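# Move two tray bottles: one to carton, one to crate

## Task

Take a bottle from the tray and stand it in a carton cell that was empty; take a second bottle from the tray and put it in the green crate. Both must stay there once the robot lets go, and nothing may end up off the table.

## Robot and tools

Robot: two arms, left_arm (left five-finger hand) and right_arm (right hand). Bases sit near (-0.020, +0.350, 0) m for left_arm and (+0.019, -0.311, 0) m for right_arm. A camera stand is behind the arms. Loose objects may get nudged by brief outside pushes.

Frame: scene frame, origin at table height midway between the nominal bases, +z up, +x out over the table, +y toward left_arm. Image left/right does not match arm names. Reported end_effector_position (m) and end_effector_quat_wxyz use this frame and may be off by a few cm.

Hand point: a spot fixed to the palm, 0.05 m in front of it and 0.15 m out from the wrist face. Its +z runs along straight fingers, +y out of the palm, +x across the palm away from the thumb on the right hand (toward the thumb on the left hand). Straight fingers extend 0.06-0.07 m past it along +z and sit 0.06 m behind it along -y. A bracket on the little-finger side of the wrist can strike objects. With the thumb turned in front of the palm, the hand grasps objects roughly 0.035-0.065 m thick, or handles down to about 0.025 m.

Row layout (used by execute_actions and move): one flat list of 28 numbers, each in [-1, 1], covering both arms even if only one moves: left dx, dy, dz, rx, ry, rz; left little, ring, middle, index, thumb_bend, thumb_turn; left force_limit, speed; then the same 14 for the right arm. Pose numbers are offsets, not poses: measured from that arm's Hand target at the start of the call, along scene axes; 1.0 = 0.6 m for dx/dy/dz and 180 degrees for the rotation vector rx/ry/rz (turning about the Hand target position). Offsets never chain row to row inside one call; a repeated offset in a new call moves further. All six pose zeros re-request the current Hand target. Finger numbers are absolute targets: +1 open/straight, -1 closed; thumb_turn -1 puts the thumb in front of the palm, +1 beside it. force_limit maps -1..+1 to about 0..10 N (0..15 N on thumb motors); speed rises from near zero at -1 to full at +0.48 and stays full above. For a gentle grip close at speed -0.94 or lower. There is no 'unchanged' value: to keep a hand as it is, resend the last eight hand numbers you sent it (or, before any, its hand_measured plus hand_force_limit and hand_speed). Sending the same closed numbers keeps a grip; to tighten, raise force_limit and send a target more closed than hand_measured; to loosen, send one more open.

Tools:
- execute_actions(actions, cameras): actions is a list of actions; each action is up to 15 rows, one per 1/30 s step, and a short action repeats its last row to fill 15 steps. Returns state; images only if actions is empty or cameras names them (["all"] for every camera).
- move(target, speed, blend, blocking, cameras): straight path of each hand point toward one 28-number row, or a list of up to 15 rows, all offsets counted from the same starting Hand targets. speed is m/s per arm path (0.002 to 4.3, default 0.25; rotation limited to twice that in rad/s), one value or one per target. blend (m) rounds corners between listed targets; 0 stops at each. The move does not avoid obstacles or the other arm and is capped at 10 s. blocking=false returns after about 0.5 s while the motion goes on. Result adds a 'move:' line: done, off_target, moving, held or fault, plus limits (paced = pose clipped, held = steps withheld).
- wait(seconds 0-10): let the scene run holding commands.
- stop(): brake a running move.
- zoom_image(camera, region [x0,y0,x1,y1] in pixels, max 504x504): enlarge part of a camera's newest image.
- show_instructions(): reference pages.
- finished_scene(scene): end the current scene (1-3); irreversible.
Cameras: cam_head_left, cam_head_right, cam_high (896x504), cam_left_wrist, cam_right_wrist (672x504, fisheye).

Results: Hand target is the last commanded pose after clipping (orientation is clipped to within 40 degrees of the measured one each step). The hand often rests 1-3 cm (up to 5 cm) short, usually low, without any contact; the arm may sag under load. hand_measured, hand_stopped_by (moving, target, force, stalled, fault) and hand_load_n list six values in motor order; a lost grip shows as hand_load_n dropping near 0. Joint torques include gravity and have offsets and noise. MOTOR HOT warns of heat; at 100 C an arm drops for 30-60 s.

Avoid: dropping or releasing moving bottles, fast contact, driving targets deep into surfaces (the arm keeps pushing; command back past the hand to relieve it), paths near an arm's own base, any contact or finger pinching between the two hands, and anything leaving the table. Long stretched holds heat motors.

Each tool is called after ">>>" as a command line: name --argument value for each argument, lists and objects as JSON in quotes; but a table of rows of numbers goes row by row, as --pt "numbers of a row", without its own name.

Reference images:

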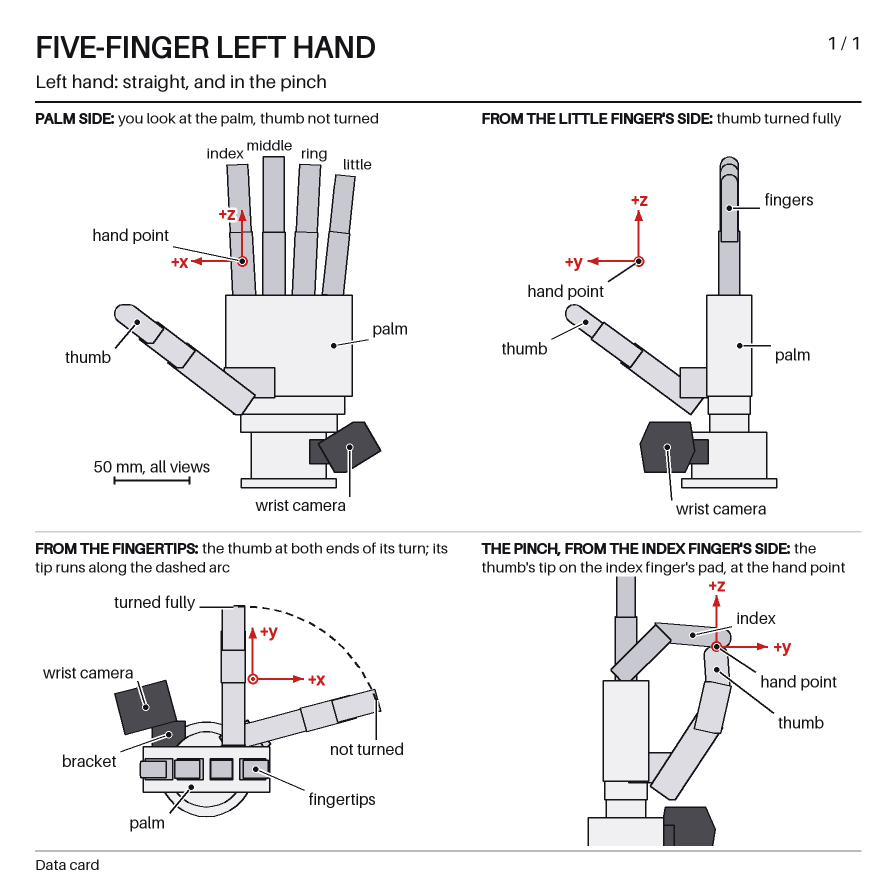

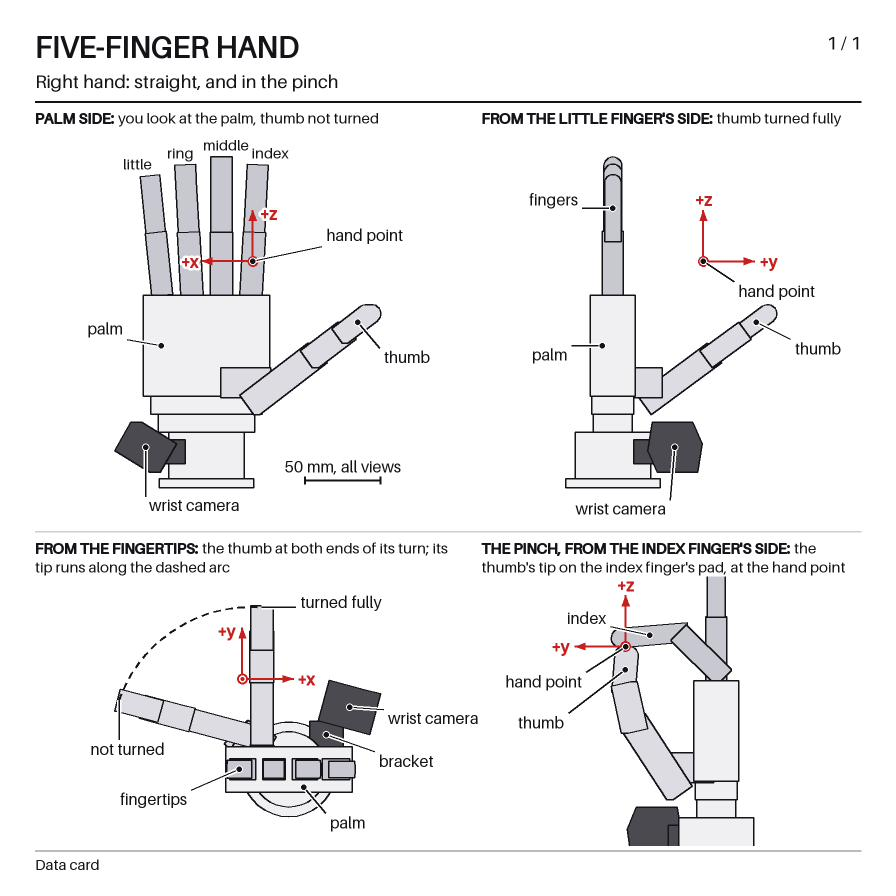

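## Session

>>> execute_actions --actions '[]'

>>> zoom_image --camera "cam_head_right" --region '[180, 150, 460, 370]'

Scene clock: 0.00 s.
left_arm: end_effector_position=(+0.1940, +0.0799, +0.3946) hand_measured=(+1.000, +1.000, +1.000, +1.000, +1.000, +1.000) hand_load_n=(+0.0, +0.0, +0.0, +0.0, +0.0, +0.0) hand_stopped_by=(target, target, target, target, target, target) hand_force_limit=0.00 hand_speed=-0.80 end_effector_quat_wxyz=(+0.738, +0.200, +0.643, -0.035) | right_arm: end_effector_position=(+0.0558, -0.5447, +0.2869) hand_measured=(+1.000, +1.000, +1.000, +1.000, +1.000, +1.000) hand_load_n=(+0.0, +0.0, +0.0, +0.0, +0.0, +0.0) hand_stopped_by=(target, target, target, target, target, target) hand_force_limit=0.00 hand_speed=-0.80 end_effector_quat_wxyz=(+0.152, -0.071, +0.983, -0.072)
Joint positions: left_arm=[-1.524 0.845 0.619 0.469 -1.177 2.051] | right_arm=[-1.67 1.056 1.19 -1.632 -0.33 -0.293]
Joint velocities: within noise
Joint torques (N m): no reading
Motor temperatures (°C): left_arm=[32 31 49 33 31 31] | right_arm=[34 34 52 29 32 30]
Heat: left arm: hottest elbow 49 °C; right arm: hottest elbow 52 °C.
Hand target: left_arm +0.1941, +0.0783, +0.4057; +0.741, +0.190, +0.642, -0.043 | right_arm +0.0550, -0.5493, +0.2938; +0.150, -0.073, +0.983, -0.082

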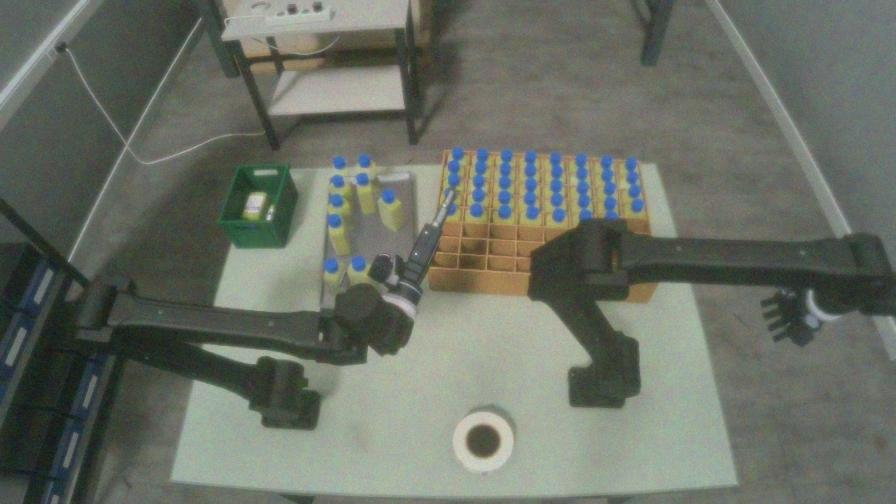

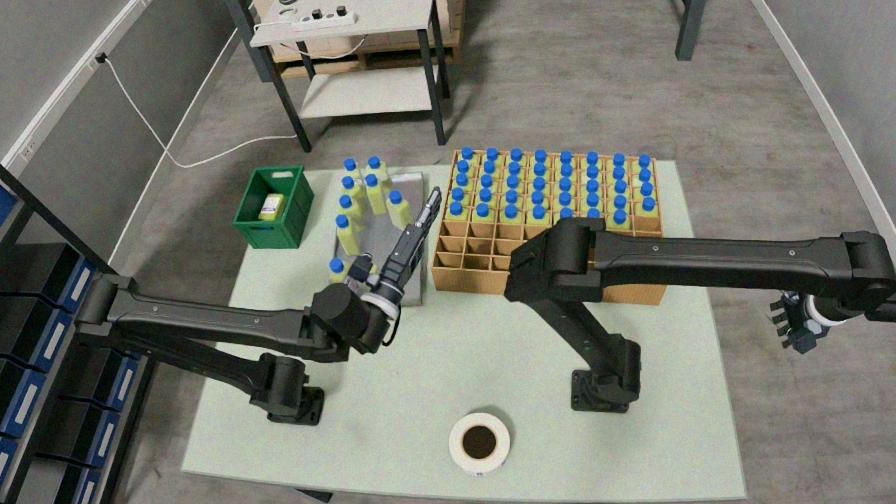

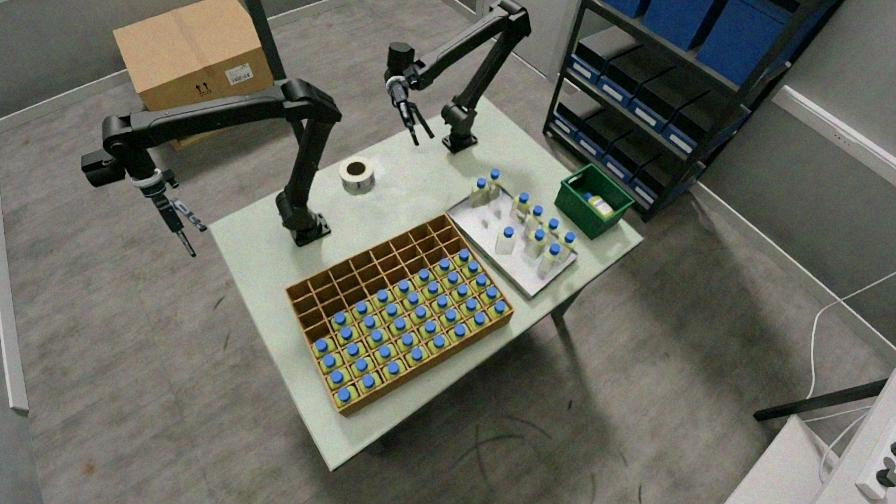

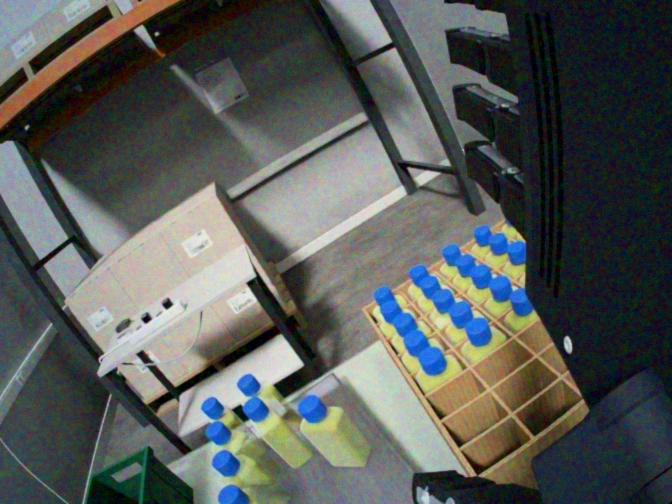

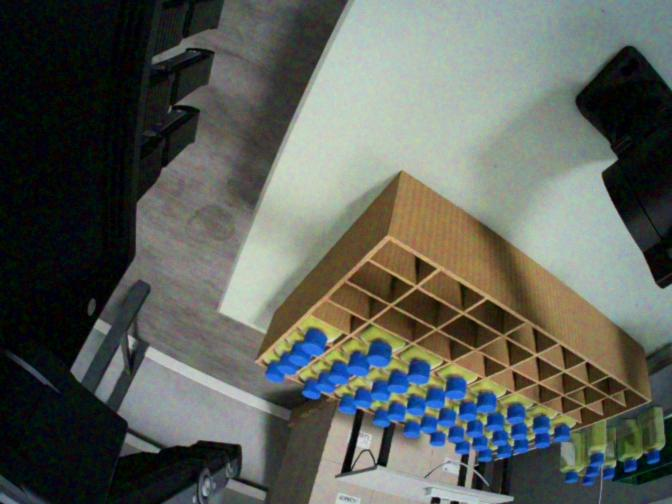

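Scaled by 1.800 from the camera's 896x504 image, which has a finer 1280x720 frame.

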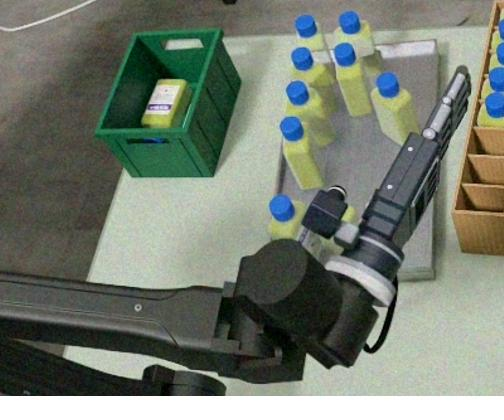

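>>> move --pt "0.343 0.07 0 -0.5519 0.2015 0.1478 1 1 0.5 0.5 0.3 -1 0.2 0 0 0 0 0 0 0 1 1 1 1 1 1 0 -0.8" --pt "0.343 0.55 -0.08 -0.5519 0.2015 0.1478 1 1 0.5 0.5 0.3 -1 0.2 0 0 0 0 0 0 0 1 1 1 1 1 1 0 -0.8" --speed 0.35 --blend 0.05 --cameras '["cam_head_right","cam_left_wrist","cam_high"]'

>>> zoom_image --camera "cam_head_right" --region '[310, 140, 450, 320]'

Scene clock: 41.37 s.
left_arm: end_effector_position=(+0.3967, +0.3999, +0.3614) hand_measured=(+1.000, +1.000, +0.500, +0.500, +0.300, -1.000) hand_load_n=(+0.0, +0.0, +0.0, +0.0, +0.5, +0.0) hand_stopped_by=(target, target, target, target, target, target) hand_force_limit=0.20 hand_speed=0.00 end_effector_quat_wxyz=(-0.400, +0.580, -0.579, +0.411) | right_arm: end_effector_position=(+0.0558, -0.5447, +0.2869) hand_measured=(+1.000, +1.000, +1.000, +1.000, +1.000, +1.000) hand_load_n=(+0.0, +0.0, +0.0, +0.0, +0.0, +0.0) hand_stopped_by=(target, target, target, target, target, target) hand_force_limit=0.00 hand_speed=-0.80 end_effector_quat_wxyz=(+0.152, -0.071, +0.983, -0.072)
Joint positions: left_arm=[0.331 0.845 0.981 -0.505 0.311 0.103] | right_arm=[-1.67 1.056 1.19 -1.632 -0.33 -0.293]
Joint torques (N m): left_arm=[0.32 -3.43 9.29 2.97 0.13 0.22] | right_arm=[-0.5 -3.14 9.24 0.81 -0.32 -0.02]
Motor temperatures (°C): left_arm=[32 31 56 33 31 31] | right_arm=[34 34 57 29 32 30]
Heat: left arm: hottest elbow 56 °C; right arm: hottest elbow 57 °C.
Hand target: left_arm +0.3998, +0.4082, +0.3576; -0.406, +0.579, -0.579, +0.406 | right_arm +0.0550, -0.5493, +0.2938; +0.150, -0.073, +0.983, -0.082
Off the commanded pose: left_arm 0.010 m, 1 deg | right_arm 0.008 m, 1 deg.
move: done
Images, in order (width x height): cam_head_right 896x504, cam_high 896x504, cam_left_wrist 672x504.

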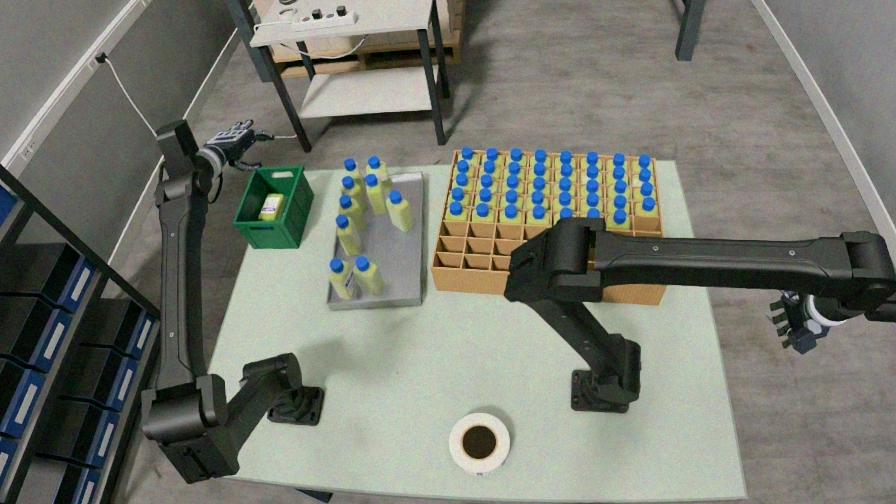

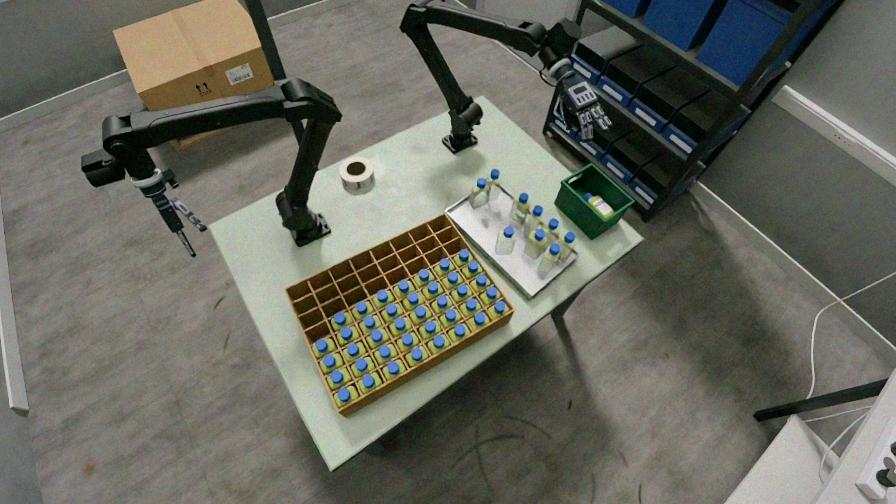

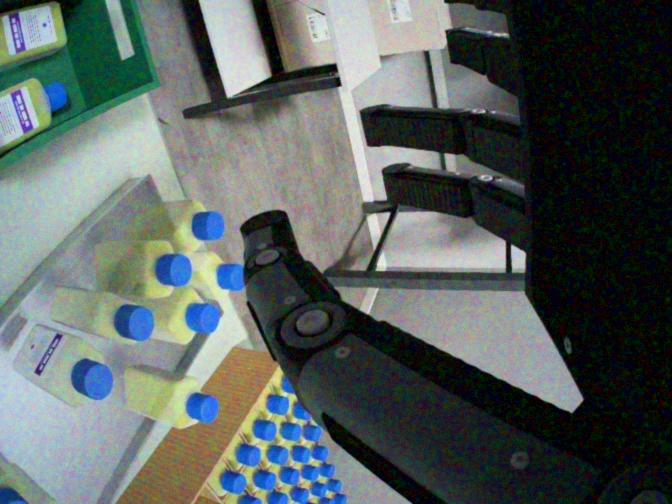

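Scaled by 2.800 from the camera's 896x504 image, which has a finer 1280x720 frame.

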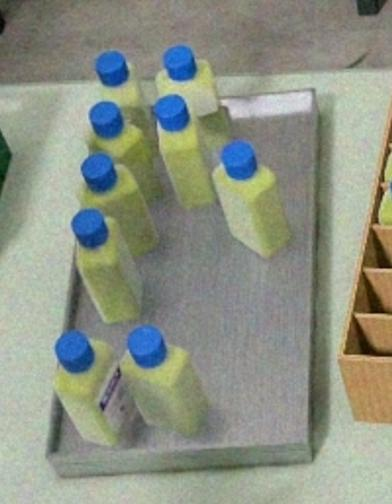

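>>> zoom_image --camera "cam_head_right" --region '[370, 175, 430, 240]'

>>> zoom_image --camera "cam_head_right" --region '[320, 200, 400, 310]'

>>> zoom_image --camera "cam_left_wrist" --region '[0, 190, 260, 440]'

Scaled by 7.754 from the camera's 896x504 image, which has a finer 1280x720 frame.

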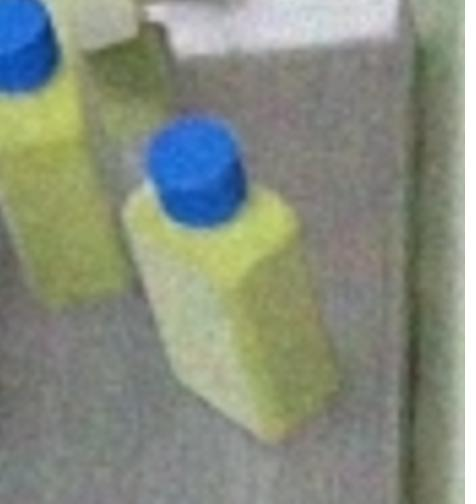

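Scaled by 4.582 from the camera's 896x504 image, which has a finer 1280x720 frame.

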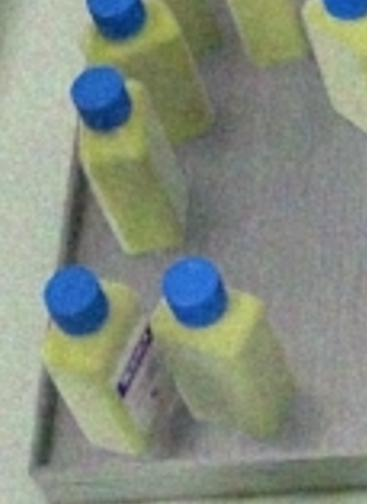

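Scaled by 1.938 from the camera's 672x504 image, which has a finer 960x720 frame.

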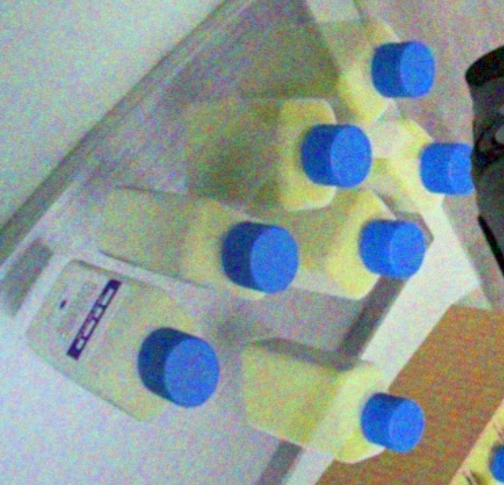

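>>> move --pt "-0.04 -0.18 -0.12 0 0 -0.2 1 1 0.45 0.45 0.3 -1 0.2 0 0 0 0 0 0 0 1 1 1 1 1 1 0 -0.8" --speed 0.25 --cameras '["cam_left_wrist"]'

>>> zoom_image --camera "cam_left_wrist" --region '[0, 80, 330, 420]'

Scene clock: 68.30 s.
left_arm: end_effector_position=(+0.3742, +0.3055, +0.2947) hand_measured=(+1.000, +1.000, +0.450, +0.450, +0.300, -1.000) hand_load_n=(+0.0, +0.0, +0.0, +0.0, +0.0, +0.0) hand_stopped_by=(target, target, target, target, target, target) hand_force_limit=0.20 hand_speed=0.00 end_effector_quat_wxyz=(+0.265, -0.380, +0.723, -0.512) | right_arm: end_effector_position=(+0.0558, -0.5447, +0.2869) hand_measured=(+1.000, +1.000, +1.000, +1.000, +1.000, +1.000) hand_load_n=(+0.0, +0.0, +0.0, +0.0, +0.0, +0.0) hand_stopped_by=(target, target, target, target, target, target) hand_force_limit=0.00 hand_speed=-0.80 end_effector_quat_wxyz=(+0.152, -0.071, +0.983, -0.072)
Joint positions: left_arm=[0.274 0.907 0.859 -0.457 0.804 0.373] | right_arm=[-1.67 1.056 1.19 -1.632 -0.33 -0.293]
Joint torques (N m): left_arm=[-2.43 -3.78 8.55 2.59 0.32 0.23] | right_arm=[-0.5 -2.96 9.24 0.83 -0.28 -0.03]
Motor temperatures (°C): left_arm=[32 31 58 33 31 31] | right_arm=[34 34 59 29 32 30]
Heat: left arm: hottest elbow 58 °C; right arm: hottest elbow 59 °C.
Hand target: left_arm +0.3758, +0.3002, +0.2854; +0.260, -0.371, +0.730, -0.512 | right_arm +0.0550, -0.5493, +0.2938; +0.150, -0.073, +0.983, -0.082
Off the commanded pose: left_arm 0.011 m, 1 deg | right_arm 0.008 m, 1 deg.
move: off_target (left_arm)
Images, in order (width x height): cam_left_wrist 672x504.

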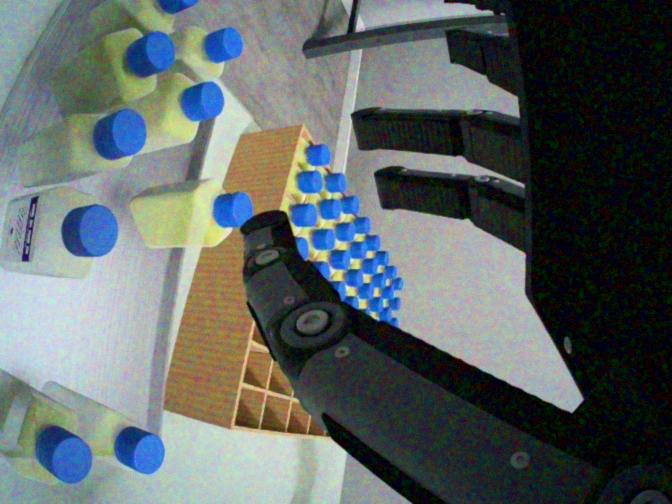

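Scaled by 1.482 from the camera's 672x504 image, which has a finer 960x720 frame.

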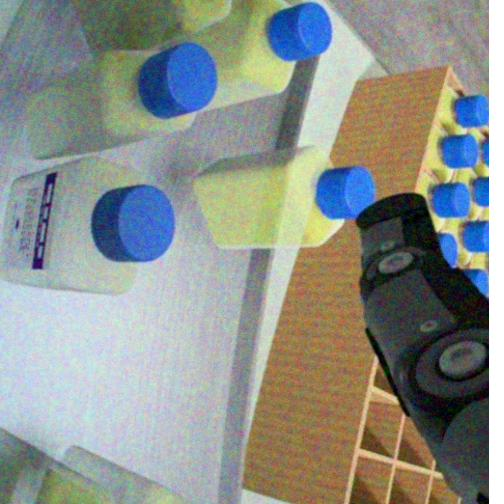

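>>> move --pt "0.095 -0.15 -0.07 0 0 -0.1333 1 1 0.45 0.45 0.3 -1 0.2 0 0 0 0 0 0 0 1 1 1 1 1 1 0 -0.8" --speed 0.2 --cameras '["cam_left_wrist"]'

Scene clock: 103.90 s.
left_arm: end_effector_position=(+0.4138, +0.2159, +0.2217) hand_measured=(+1.000, +1.000, +0.450, +0.450, +0.300, -1.000) hand_load_n=(+0.0, +0.0, +0.0, +0.0, +0.0, +0.0) hand_stopped_by=(target, target, target, target, target, target) hand_force_limit=0.20 hand_speed=0.00 end_effector_quat_wxyz=(+0.132, -0.237, +0.790, -0.550) | right_arm: end_effector_position=(+0.0558, -0.5447, +0.2869) hand_measured=(+1.000, +1.000, +1.000, +1.000, +1.000, +1.000) hand_load_n=(+0.0, +0.0, +0.0, +0.0, +0.0, +0.0) hand_stopped_by=(target, target, target, target, target, target) hand_force_limit=0.00 hand_speed=-0.80 end_effector_quat_wxyz=(+0.152, -0.071, +0.983, -0.072)
Joint positions: left_arm=[0.07 1.241 0.931 -0.397 0.983 0.563] | right_arm=[-1.67 1.056 1.19 -1.632 -0.33 -0.293]
Joint torques (N m): left_arm=[-2.32 -7.3 13.67 1.63 0.49 0.23] | right_arm=[-0.5 -3.37 9.17 0.8 -0.29 -0.02]
Motor temperatures (°C): left_arm=[32 31 57 33 31 31] | right_arm=[34 34 60 29 32 30]
Heat: left arm: hottest elbow 57 °C; right arm: hottest elbow 60 °C.
Hand target: left_arm +0.4329, +0.2103, +0.2436; +0.148, -0.212, +0.791, -0.555 | right_arm +0.0550, -0.5493, +0.2938; +0.150, -0.073, +0.983, -0.082
Off the commanded pose: left_arm 0.029 m, 3 deg | right_arm 0.008 m, 1 deg.
move: off_target (left_arm)
Images, in order (width x height): cam_left_wrist 672x504.

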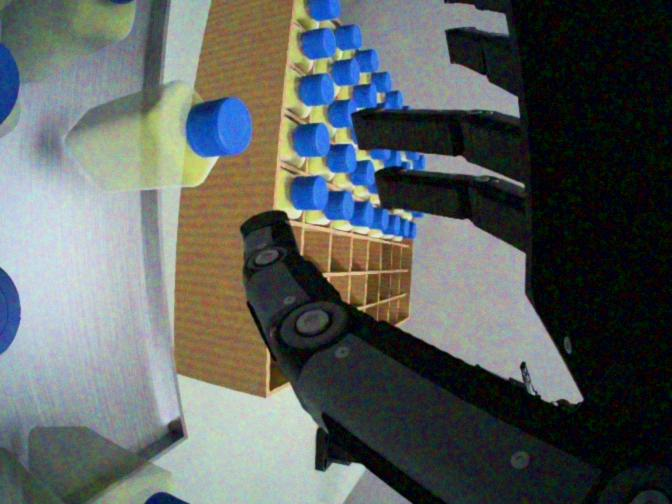

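>>> move --pt "0.03 -0.085 -0.135 0 0 0 1 1 0.45 0.45 0.3 -1 0.2 0 0 0 0 0 0 0 1 1 1 1 1 1 0 -0.8" --speed 0.13 --cameras '["cam_left_wrist"]'

Scene clock: 115.80 s.
left_arm: end_effector_position=(+0.4545, +0.1661, +0.1728) hand_measured=(+1.000, +1.000, +0.450, +0.450, +0.300, -1.000) hand_load_n=(+0.0, +0.0, +0.0, +0.0, +0.0, +0.0) hand_stopped_by=(target, target, target, target, target, target) hand_force_limit=0.20 hand_speed=0.00 end_effector_quat_wxyz=(+0.159, -0.207, +0.790, -0.555) | right_arm: end_effector_position=(+0.0558, -0.5447, +0.2869) hand_measured=(+1.000, +1.000, +1.000, +1.000, +1.000, +1.000) hand_load_n=(+0.0, +0.0, +0.0, +0.0, +0.0, +0.0) hand_stopped_by=(target, target, target, target, target, target) hand_force_limit=0.00 hand_speed=-0.80 end_effector_quat_wxyz=(+0.152, -0.071, +0.983, -0.072)
Joint positions: left_arm=[-0.056 1.385 0.891 -0.064 0.888 0.474] | right_arm=[-1.67 1.056 1.19 -1.632 -0.33 -0.293]
Joint torques (N m): left_arm=[-2.43 -8.88 7.58 2.51 0.14 -0.05] | right_arm=[-0.32 -3.43 9.16 0.95 -0.26 -0.03]
Motor temperatures (°C): left_arm=[32 31 61 33 32 31] | right_arm=[34 34 60 29 32 30]
Heat: left arm: hottest elbow 61 °C; right arm: hottest elbow 60 °C.
Hand target: left_arm +0.4509, +0.1593, +0.1624; +0.148, -0.212, +0.791, -0.555 | right_arm +0.0550, -0.5493, +0.2938; +0.150, -0.073, +0.983, -0.082
Off the commanded pose: left_arm 0.013 m, 1 deg | right_arm 0.008 m, 1 deg.
move: off_target (left_arm)
Images, in order (width x height): cam_left_wrist 672x504.

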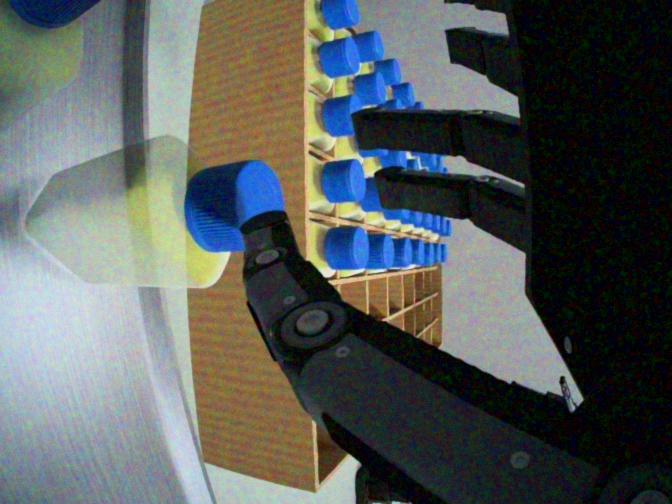

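>>> move --pt "-0.009 0.016 0.008 0 0 0.0778 1 1 0.45 0.45 0.3 -1 0.2 0 0 0 0 0 0 0 1 1 1 1 1 1 0 -0.8" --speed 0.1 --cameras '["cam_left_wrist"]'

Scene clock: 148.33 s.
left_arm: end_effector_position=(+0.4515, +0.1763, +0.1660) hand_measured=(+1.000, +1.000, +0.450, +0.450, +0.300, -1.000) hand_load_n=(+0.0, +0.0, +0.0, +0.0, +0.0, +0.0) hand_stopped_by=(target, target, target, target, target, target) hand_force_limit=0.20 hand_speed=0.00 end_effector_quat_wxyz=(+0.217, -0.309, +0.761, -0.527) | right_arm: end_effector_position=(+0.0558, -0.5447, +0.2869) hand_measured=(+1.000, +1.000, +1.000, +1.000, +1.000, +1.000) hand_load_n=(+0.0, +0.0, +0.0, +0.0, +0.0, +0.0) hand_stopped_by=(target, target, target, target, target, target) hand_force_limit=0.00 hand_speed=-0.80 end_effector_quat_wxyz=(+0.152, -0.071, +0.983, -0.072)
Joint positions: left_arm=[-0.084 1.297 0.775 0.068 0.646 0.29] | right_arm=[-1.67 1.056 1.19 -1.632 -0.33 -0.293]
Joint torques (N m): left_arm=[-2.43 -9.76 7.38 2.76 0.02 -0.04] | right_arm=[-0.67 -3.66 9.18 0.8 -0.3 0]
Motor temperatures (°C): left_arm=[32 32 58 33 31 31] | right_arm=[34 34 61 29 32 30]
Heat: left arm: hottest elbow 58 °C; right arm: hottest elbow 61 °C.
Hand target: left_arm +0.4455, +0.1689, +0.1673; +0.215, -0.307, +0.759, -0.532 | right_arm +0.0550, -0.5493, +0.2938; +0.150, -0.073, +0.983, -0.082
Off the commanded pose: left_arm 0.010 m, 1 deg | right_arm 0.008 m, 1 deg.
move: done
Images, in order (width x height): cam_left_wrist 672x504.

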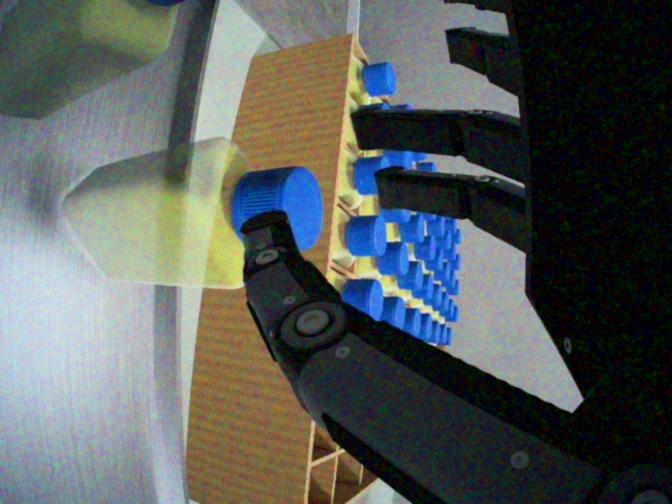

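>>> move --pt "-0.005 -0.005 -0.05 0 0 0 1 1 0.45 0.45 0.3 -1 0.2 0 0 0 0 0 0 0 1 1 1 1 1 1 0 -0.8" --speed 0.08 --cameras '["cam_left_wrist"]'

Scene clock: 158.40 s.
left_arm: end_effector_position=(+0.4474, +0.1735, +0.1484) hand_measured=(+1.000, +1.000, +0.450, +0.450, +0.300, -1.000) hand_load_n=(+0.0, +0.0, -0.5, +0.0, +0.0, +0.0) hand_stopped_by=(target, target, target, target, target, target) hand_force_limit=0.20 hand_speed=0.00 end_effector_quat_wxyz=(+0.227, -0.303, +0.757, -0.532) | right_arm: end_effector_position=(+0.0558, -0.5447, +0.2869) hand_measured=(+1.000, +1.000, +1.000, +1.000, +1.000, +1.000) hand_load_n=(+0.0, +0.0, +0.0, +0.0, -0.5, +0.0) hand_stopped_by=(target, target, target, target, target, target) hand_force_limit=0.00 hand_speed=-0.80 end_effector_quat_wxyz=(+0.152, -0.071, +0.983, -0.072)
Joint positions: left_arm=[-0.093 1.314 0.721 0.168 0.638 0.285] | right_arm=[-1.67 1.056 1.19 -1.632 -0.33 -0.293]
Joint torques (N m): left_arm=[-2.43 -7.47 7.2 2.77 0 -0.04] | right_arm=[-0.67 -3.14 9.11 0.87 -0.31 -0.06]
Motor temperatures (°C): left_arm=[32 32 57 33 31 31] | right_arm=[34 34 61 29 32 30]
Heat: left arm: hottest elbow 57 °C; right arm: hottest elbow 61 °C.
Hand target: left_arm +0.4425, +0.1659, +0.1372; +0.215, -0.307, +0.759, -0.532 | right_arm +0.0550, -0.5493, +0.2938; +0.150, -0.073, +0.983, -0.082
Off the commanded pose: left_arm 0.014 m, 1 deg | right_arm 0.008 m, 1 deg.
move: off_target (left_arm)
Images, in order (width x height): cam_left_wrist 672x504.

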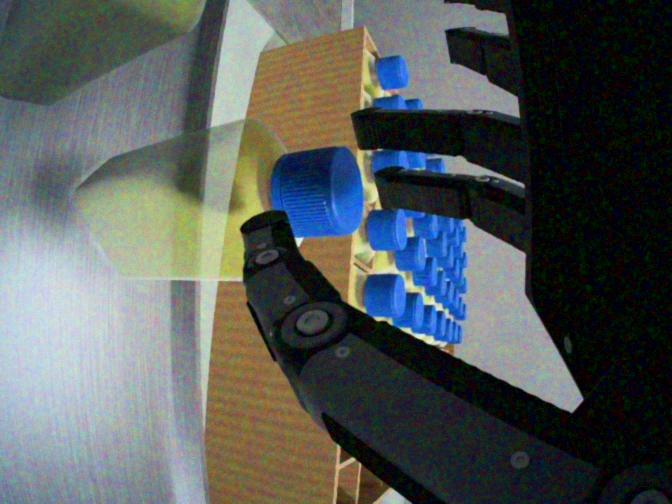

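>>> move --pt "-0.003 -0.003 -0.053 0 0 0 1 1 0.45 0.45 0.3 -1 0.2 0 0 0 0 0 0 0 1 1 1 1 1 1 0 -0.8" --speed 0.06 --cameras '["cam_left_wrist"]'

Scene clock: 165.80 s.
left_arm: end_effector_position=(+0.4476, +0.1714, +0.1186) hand_measured=(+1.000, +1.000, +0.450, +0.450, +0.300, -1.000) hand_load_n=(+0.0, +0.0, +0.5, -0.5, +0.0, +0.0) hand_stopped_by=(target, target, target, target, target, target) hand_force_limit=0.20 hand_speed=0.00 end_effector_quat_wxyz=(+0.228, -0.301, +0.757, -0.533) | right_arm: end_effector_position=(+0.0558, -0.5447, +0.2869) hand_measured=(+1.000, +1.000, +1.000, +1.000, +1.000, +1.000) hand_load_n=(+0.0, +0.0, +0.0, +0.0, +0.0, +0.0) hand_stopped_by=(target, target, target, target, target, target) hand_force_limit=0.00 hand_speed=-0.80 end_effector_quat_wxyz=(+0.152, -0.071, +0.983, -0.072)
Joint positions: left_arm=[-0.098 1.375 0.677 0.28 0.633 0.282] | right_arm=[-1.67 1.056 1.19 -1.632 -0.33 -0.293]
Joint torques (N m): left_arm=[-2.49 -7.65 6.54 2.76 0 -0.04] | right_arm=[-0.38 -3.31 9.16 0.87 -0.3 -0.01]
Motor temperatures (°C): left_arm=[32 32 56 33 31 31] | right_arm=[34 34 61 29 32 30]
Heat: left arm: hottest elbow 56 °C; right arm: hottest elbow 61 °C.
Hand target: left_arm +0.4407, +0.1641, +0.1055; +0.215, -0.306, +0.759, -0.532 | right_arm +0.0550, -0.5493, +0.2938; +0.150, -0.073, +0.983, -0.082
Off the commanded pose: left_arm 0.017 m, 2 deg | right_arm 0.008 m, 1 deg.
move: off_target (left_arm)
Images, in order (width x height): cam_left_wrist 672x504.

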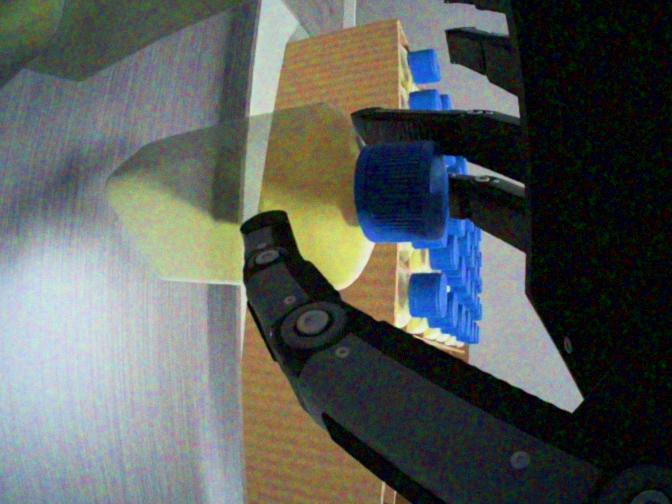

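>>> move --pt "0 0 0 0 0 0 1 1 0 0 0.15 -1 0.2 -0.88 0 0 0 0 0 0 1 1 1 1 1 1 0 -0.8" --speed 0.05 --cameras '["cam_left_wrist"]'

Scene clock: 169.40 s.
left_arm: end_effector_position=(+0.4479, +0.1707, +0.1195) hand_measured=(+1.000, +1.000, +0.242, +0.252, +0.192, -1.000) hand_load_n=(-0.5, +0.0, +8.0, +5.5, +10.0, -0.5) hand_stopped_by=(target, target, force, force, force, target) hand_force_limit=0.20 hand_speed=-0.88 end_effector_quat_wxyz=(+0.229, -0.301, +0.756, -0.535) | right_arm: end_effector_position=(+0.0558, -0.5447, +0.2869) hand_measured=(+1.000, +1.000, +1.000, +1.000, +1.000, +1.000) hand_load_n=(+0.0, +0.0, +0.0, +0.0, +0.0, +0.0) hand_stopped_by=(target, target, target, target, target, target) hand_force_limit=0.00 hand_speed=-0.80 end_effector_quat_wxyz=(+0.152, -0.071, +0.983, -0.072)
Joint positions: left_arm=[-0.099 1.375 0.677 0.285 0.633 0.279] | right_arm=[-1.67 1.056 1.19 -1.632 -0.33 -0.293]
Joint torques (N m): left_arm=[-2.37 -7.65 6.54 2.59 0 -0.01] | right_arm=[-0.73 -3.08 9.25 0.94 -0.29 -0.01]
Motor temperatures (°C): left_arm=[32 32 56 33 31 31] | right_arm=[34 34 61 29 32 30]
Heat: left arm: hottest elbow 56 °C; right arm: hottest elbow 61 °C.
Hand target: left_arm +0.4408, +0.1641, +0.1056; +0.215, -0.306, +0.759, -0.532 | right_arm +0.0550, -0.5493, +0.2938; +0.150, -0.073, +0.983, -0.082
Off the commanded pose: left_arm 0.017 m, 2 deg | right_arm 0.008 m, 1 deg.
move: off_target (left_arm)
Images, in order (width x height): cam_left_wrist 672x504.

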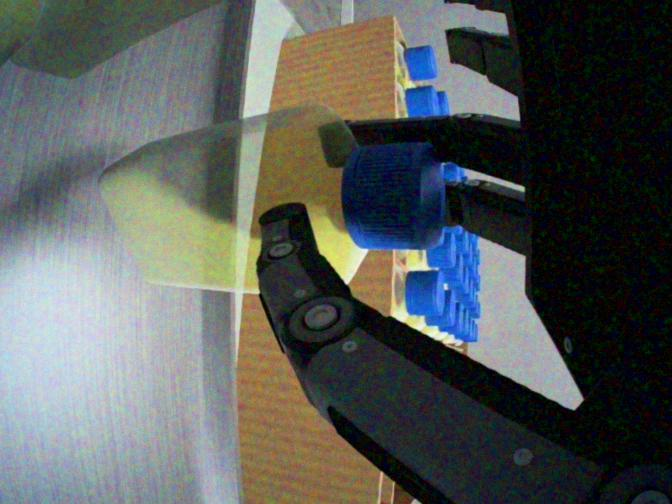

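>>> move --pt "0 0 0 0 0 0 1 1 0 -0.05 0.12 -1 0.5 -0.9 0 0 0 0 0 0 1 1 1 1 1 1 0 -0.8" --speed 0.05

Scene clock: 173.23 s.
left_arm: end_effector_position=(+0.4479, +0.1706, +0.1195) hand_measured=(+1.000, +1.000, +0.242, +0.246, +0.192, -1.000) hand_load_n=(+0.0, +0.0, +7.0, +9.0, +10.5, -2.0) hand_stopped_by=(target, target, force, force, force, target) hand_force_limit=0.50 hand_speed=-0.90 end_effector_quat_wxyz=(+0.229, -0.301, +0.756, -0.535) | right_arm: end_effector_position=(+0.0558, -0.5447, +0.2869) hand_measured=(+1.000, +1.000, +1.000, +1.000, +1.000, +1.000) hand_load_n=(+0.0, +0.0, +0.0, +0.0, +0.0, +0.0) hand_stopped_by=(target, target, target, target, target, target) hand_force_limit=0.00 hand_speed=-0.80 end_effector_quat_wxyz=(+0.152, -0.071, +0.983, -0.072)
Joint positions: left_arm=[-0.099 1.375 0.677 0.285 0.633 0.279] | right_arm=[-1.67 1.056 1.19 -1.632 -0.33 -0.293]
Joint torques (N m): left_arm=[-2.32 -7.59 6.54 2.59 0 -0.01] | right_arm=[-0.5 -3.02 9.11 0.77 -0.32 -0.04]
Motor temperatures (°C): left_arm=[32 32 56 33 31 31] | right_arm=[34 34 61 29 32 30]
Heat: left arm: hottest elbow 56 °C; right arm: hottest elbow 61 °C.
Hand target: left_arm +0.4408, +0.1641, +0.1056; +0.215, -0.306, +0.759, -0.532 | right_arm +0.0550, -0.5493, +0.2938; +0.150, -0.073, +0.983, -0.082
Off the commanded pose: left_arm 0.017 m, 2 deg | right_arm 0.008 m, 1 deg.
move: off_target (left_arm)

>>> move --pt "0 0 0 0 0 0 1 1 0 -0.05 0.1 -1 0.7 -0.92 0 0 0 0 0 0 1 1 1 1 1 1 0 -0.8" --speed 0.05

Scene clock: 176.53 s.
left_arm: end_effector_position=(+0.4479, +0.1706, +0.1195) hand_measured=(+1.000, +1.000, +0.242, +0.246, +0.188, -1.000) hand_load_n=(+0.0, +0.0, +7.5, +9.5, +12.0, -1.5) hand_stopped_by=(target, target, force, force, force, target) hand_force_limit=0.70 hand_speed=-0.92 end_effector_quat_wxyz=(+0.229, -0.301, +0.756, -0.535) | right_arm: end_effector_position=(+0.0558, -0.5447, +0.2869) hand_measured=(+1.000, +1.000, +1.000, +1.000, +1.000, +1.000) hand_load_n=(+0.0, +0.0, +0.0, +0.0, +0.0, +0.0) hand_stopped_by=(target, target, target, target, target, target) hand_force_limit=0.00 hand_speed=-0.80 end_effector_quat_wxyz=(+0.152, -0.071, +0.983, -0.072)
Joint positions: left_arm=[-0.099 1.375 0.677 0.285 0.633 0.279] | right_arm=[-1.67 1.056 1.19 -1.632 -0.33 -0.293]
Joint torques (N m): left_arm=[-2.37 -7.59 6.54 2.59 0.01 -0.01] | right_arm=[-0.32 -3.08 9.22 0.84 -0.3 -0.03]
Motor temperatures (°C): left_arm=[32 32 56 33 31 31] | right_arm=[34 34 61 29 32 30]
Heat: left arm: hottest elbow 56 °C; right arm: hottest elbow 61 °C.
Hand target: left_arm +0.4408, +0.1641, +0.1056; +0.215, -0.306, +0.759, -0.532 | right_arm +0.0550, -0.5493, +0.2938; +0.150, -0.073, +0.983, -0.082
Off the commanded pose: left_arm 0.017 m, 2 deg | right_arm 0.008 m, 1 deg.
move: off_target (left_arm)

>>> move --pt "0.02 -0.02 0.08 0 0 0 1 1 0 -0.05 0.1 -1 0.7 -0.92 0 0 0 0 0 0 1 1 1 1 1 1 0 -0.8" --pt "0.02 -0.02 0.3 0 0 0 1 1 0 -0.05 0.1 -1 0.7 -0.92 0 0 0 0 0 0 1 1 1 1 1 1 0 -0.8" --speed 0.07 --blend 0.02 --cameras '["cam_left_wrist","cam_head_right"]'

Scene clock: 185.13 s.
left_arm: end_effector_position=(+0.4409, +0.1624, +0.2476) hand_measured=(+1.000, +1.000, +0.240, +0.246, +0.184, -1.000) hand_load_n=(+0.0, +0.0, +0.0, +0.0, +0.0, +0.0) hand_stopped_by=(target, target, force, force, force, target) hand_force_limit=0.70 hand_speed=-0.92 end_effector_quat_wxyz=(+0.199, -0.323, +0.767, -0.517) | right_arm: end_effector_position=(+0.0558, -0.5447, +0.2869) hand_measured=(+1.000, +1.000, +1.000, +1.000, +1.000, +1.000) hand_load_n=(+0.0, +0.0, +0.0, +0.0, +0.0, +0.0) hand_stopped_by=(target, target, target, target, target, target) hand_force_limit=0.00 hand_speed=-0.80 end_effector_quat_wxyz=(+0.152, -0.071, +0.983, -0.072)
Joint positions: left_arm=[-0.124 1.191 0.939 -0.238 0.608 0.266] | right_arm=[-1.67 1.056 1.19 -1.632 -0.33 -0.293]
Joint torques (N m): left_arm=[-2.43 -8.88 14.22 1.72 0.08 -0.03] | right_arm=[-0.79 -3.25 9.18 0.8 -0.29 -0.05]
Motor temperatures (°C): left_arm=[32 32 57 33 31 31] | right_arm=[34 34 61 29 32 30]
Heat: left arm: hottest elbow 57 °C; right arm: hottest elbow 61 °C.
Hand target: left_arm +0.4528, +0.1522, +0.2854; +0.215, -0.307, +0.759, -0.532 | right_arm +0.0550, -0.5493, +0.2938; +0.150, -0.073, +0.983, -0.082
Off the commanded pose: left_arm 0.041 m, 3 deg | right_arm 0.008 m, 1 deg.
move: off_target (left_arm)
Images, in order (width x height): cam_head_right 896x504, cam_left_wrist 672x504.

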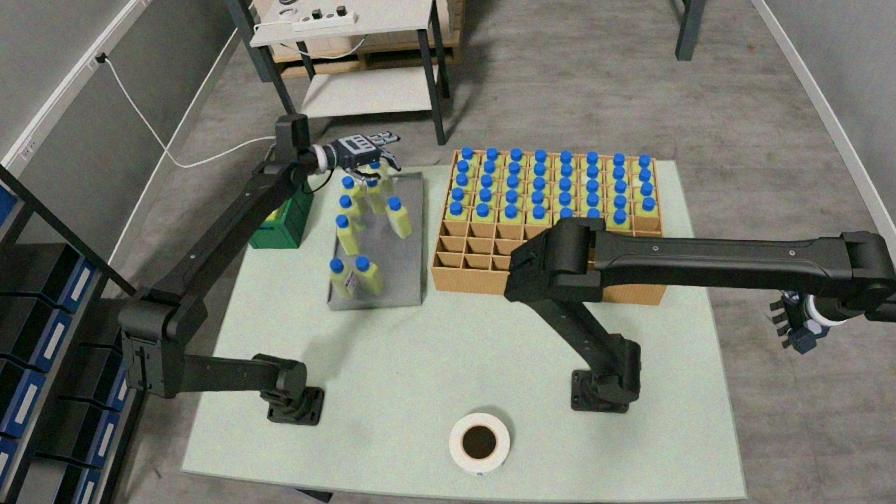

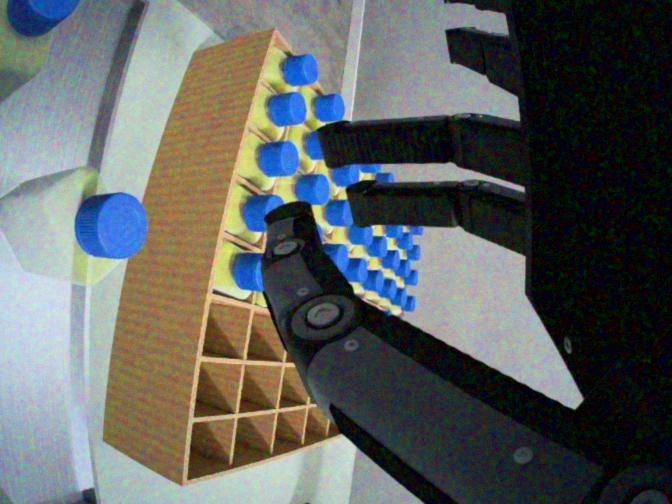

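>>> move --pt "-0.055 0.02 -0.2 0 0 0 1 1 0.45 0.45 0.3 -1 0.2 0 0 0 0 0 0 0 1 1 1 1 1 1 0 -0.8" --speed 0.12 --cameras '["cam_left_wrist"]'

Scene clock: 224.00 s.
left_arm: end_effector_position=(+0.4213, +0.1635, +0.1760) hand_measured=(+1.000, +1.000, +0.450, +0.450, +0.300, -1.000) hand_load_n=(+0.0, +0.0, -0.5, +0.0, +0.0, +0.0) hand_stopped_by=(target, target, target, target, target, target) hand_force_limit=0.20 hand_speed=0.00 end_effector_quat_wxyz=(+0.220, -0.303, +0.758, -0.534) | right_arm: end_effector_position=(+0.0558, -0.5447, +0.2869) hand_measured=(+1.000, +1.000, +1.000, +1.000, +1.000, +1.000) hand_load_n=(+0.0, +0.0, +0.0, +0.0, +0.0, +0.0) hand_stopped_by=(target, target, target, target, target, target) hand_force_limit=0.00 hand_speed=-0.80 end_effector_quat_wxyz=(+0.152, -0.071, +0.983, -0.072)
Joint positions: left_arm=[-0.124 1.201 0.71 0.069 0.619 0.266] | right_arm=[-1.67 1.056 1.19 -1.632 -0.33 -0.293]
Joint torques (N m): left_arm=[-0.85 -6.53 7.61 2.77 0.24 0.08] | right_arm=[-0.32 -3.55 9.17 0.69 -0.31 -0.02]
Motor temperatures (°C): left_arm=[32 32 62 33 31 31] | right_arm=[34 34 61 29 32 30]
Heat: left arm: hottest elbow 62 °C; right arm: hottest elbow 61 °C.
Hand target: left_arm +0.4198, +0.1642, +0.1655; +0.215, -0.307, +0.759, -0.532 | right_arm +0.0550, -0.5493, +0.2938; +0.150, -0.073, +0.983, -0.082
Off the commanded pose: left_arm 0.011 m, 1 deg | right_arm 0.008 m, 1 deg.
move: off_target (left_arm)
Images, in order (width x height): cam_left_wrist 672x504.

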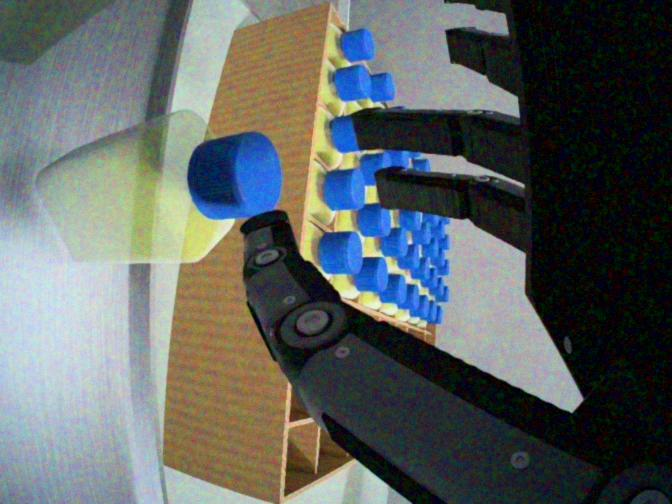

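>>> move --pt "0.008 0.01 -0.01 0 0 0 1 1 0.45 0.45 0.3 -1 0.2 0 0 0 0 0 0 0 1 1 1 1 1 1 0 -0.8" --pt "0.008 0.01 -0.07 0 0 0 1 1 0.45 0.45 0.3 -1 0.2 0 0 0 0 0 0 0 1 1 1 1 1 1 0 -0.8" --speed 0.08 --cameras '["cam_left_wrist"]'

Scene clock: 234.17 s.
left_arm: end_effector_position=(+0.4239, +0.1628, +0.1337) hand_measured=(+1.000, +1.000, +0.450, +0.450, +0.300, -1.000) hand_load_n=(+0.0, +0.0, +0.0, +0.0, +0.0, +0.0) hand_stopped_by=(target, target, target, target, target, target) hand_force_limit=0.20 hand_speed=0.00 end_effector_quat_wxyz=(+0.214, -0.301, +0.759, -0.536) | right_arm: end_effector_position=(+0.0558, -0.5447, +0.2869) hand_measured=(+1.000, +1.000, +1.000, +1.000, +1.000, +1.000) hand_load_n=(+0.0, +0.0, +0.0, +0.0, +0.0, +0.0) hand_stopped_by=(target, target, target, target, target, target) hand_force_limit=0.00 hand_speed=-0.80 end_effector_quat_wxyz=(+0.152, -0.071, +0.983, -0.072)
Joint positions: left_arm=[-0.12 1.293 0.655 0.21 0.636 0.266] | right_arm=[-1.67 1.056 1.19 -1.632 -0.33 -0.293]
Joint torques (N m): left_arm=[0.32 -7 7.06 2.84 0.24 0.16] | right_arm=[-0.62 -2.61 9.17 0.87 -0.32 0]
Motor temperatures (°C): left_arm=[32 32 62 33 31 31] | right_arm=[34 34 61 29 32 30]
Heat: left arm: hottest elbow 62 °C; right arm: hottest elbow 61 °C.
Hand target: left_arm +0.4246, +0.1702, +0.1235; +0.215, -0.307, +0.759, -0.532 | right_arm +0.0550, -0.5493, +0.2938; +0.150, -0.073, +0.983, -0.082
Off the commanded pose: left_arm 0.013 m, 1 deg | right_arm 0.008 m, 1 deg.
move: off_target (left_arm)
Images, in order (width x height): cam_left_wrist 672x504.

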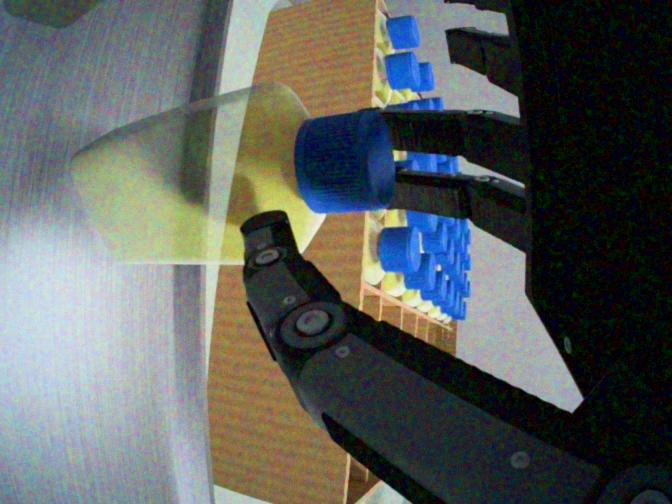

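>>> move --pt "0.0065 0.019 0 0 0 0 1 1 0.45 0.45 0.3 -1 0.2 0 0 0 0 0 0 0 1 1 1 1 1 1 0 -0.8" --pt "0.0065 0.019 -0.0275 0 0 0 1 1 0.45 0.45 0.3 -1 0.2 0 0 0 0 0 0 0 1 1 1 1 1 1 0 -0.8" --speed 0.08 --cameras '["cam_left_wrist"]'

Scene clock: 244.27 s.
left_arm: end_effector_position=(+0.4292, +0.1737, +0.1196) hand_measured=(+1.000, +1.000, +0.450, +0.450, +0.300, -1.000) hand_load_n=(+0.0, +0.0, +0.0, +0.0, +0.0, +0.0) hand_stopped_by=(target, target, target, target, target, target) hand_force_limit=0.20 hand_speed=0.00 end_effector_quat_wxyz=(+0.214, -0.302, +0.757, -0.538) | right_arm: end_effector_position=(+0.0558, -0.5447, +0.2869) hand_measured=(+1.000, +1.000, +1.000, +1.000, +1.000, +1.000) hand_load_n=(+0.0, +0.0, +0.0, +0.0, -0.5, +0.0) hand_stopped_by=(target, target, target, target, target, target) hand_force_limit=0.00 hand_speed=-0.80 end_effector_quat_wxyz=(+0.152, -0.071, +0.983, -0.072)
Joint positions: left_arm=[-0.086 1.335 0.645 0.257 0.666 0.276] | right_arm=[-1.67 1.056 1.19 -1.632 -0.33 -0.293]
Joint torques (N m): left_arm=[0.26 -7.18 6.6 2.74 0.2 0.24] | right_arm=[-0.97 -3.37 9.2 0.73 -0.27 -0.07]
Motor temperatures (°C): left_arm=[32 32 61 33 31 31] | right_arm=[34 34 61 29 32 30]
Heat: left arm: hottest elbow 61 °C; right arm: hottest elbow 61 °C.
Hand target: left_arm +0.4285, +0.1815, +0.1070; +0.215, -0.306, +0.759, -0.532 | right_arm +0.0550, -0.5493, +0.2938; +0.150, -0.073, +0.983, -0.082
Off the commanded pose: left_arm 0.015 m, 1 deg | right_arm 0.008 m, 1 deg.
move: off_target (left_arm)
Images, in order (width x height): cam_left_wrist 672x504.

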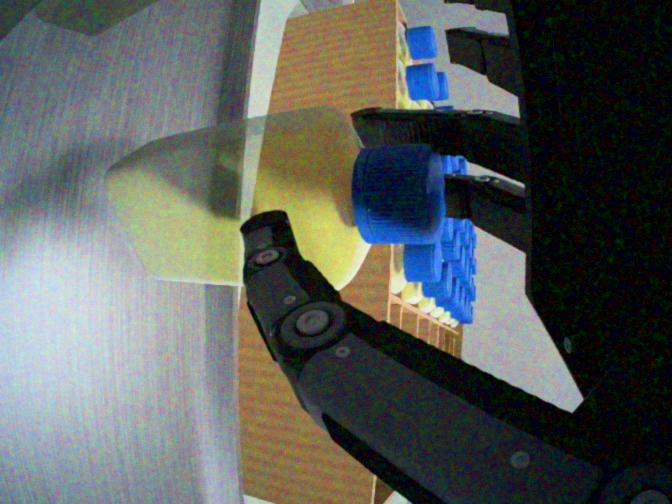

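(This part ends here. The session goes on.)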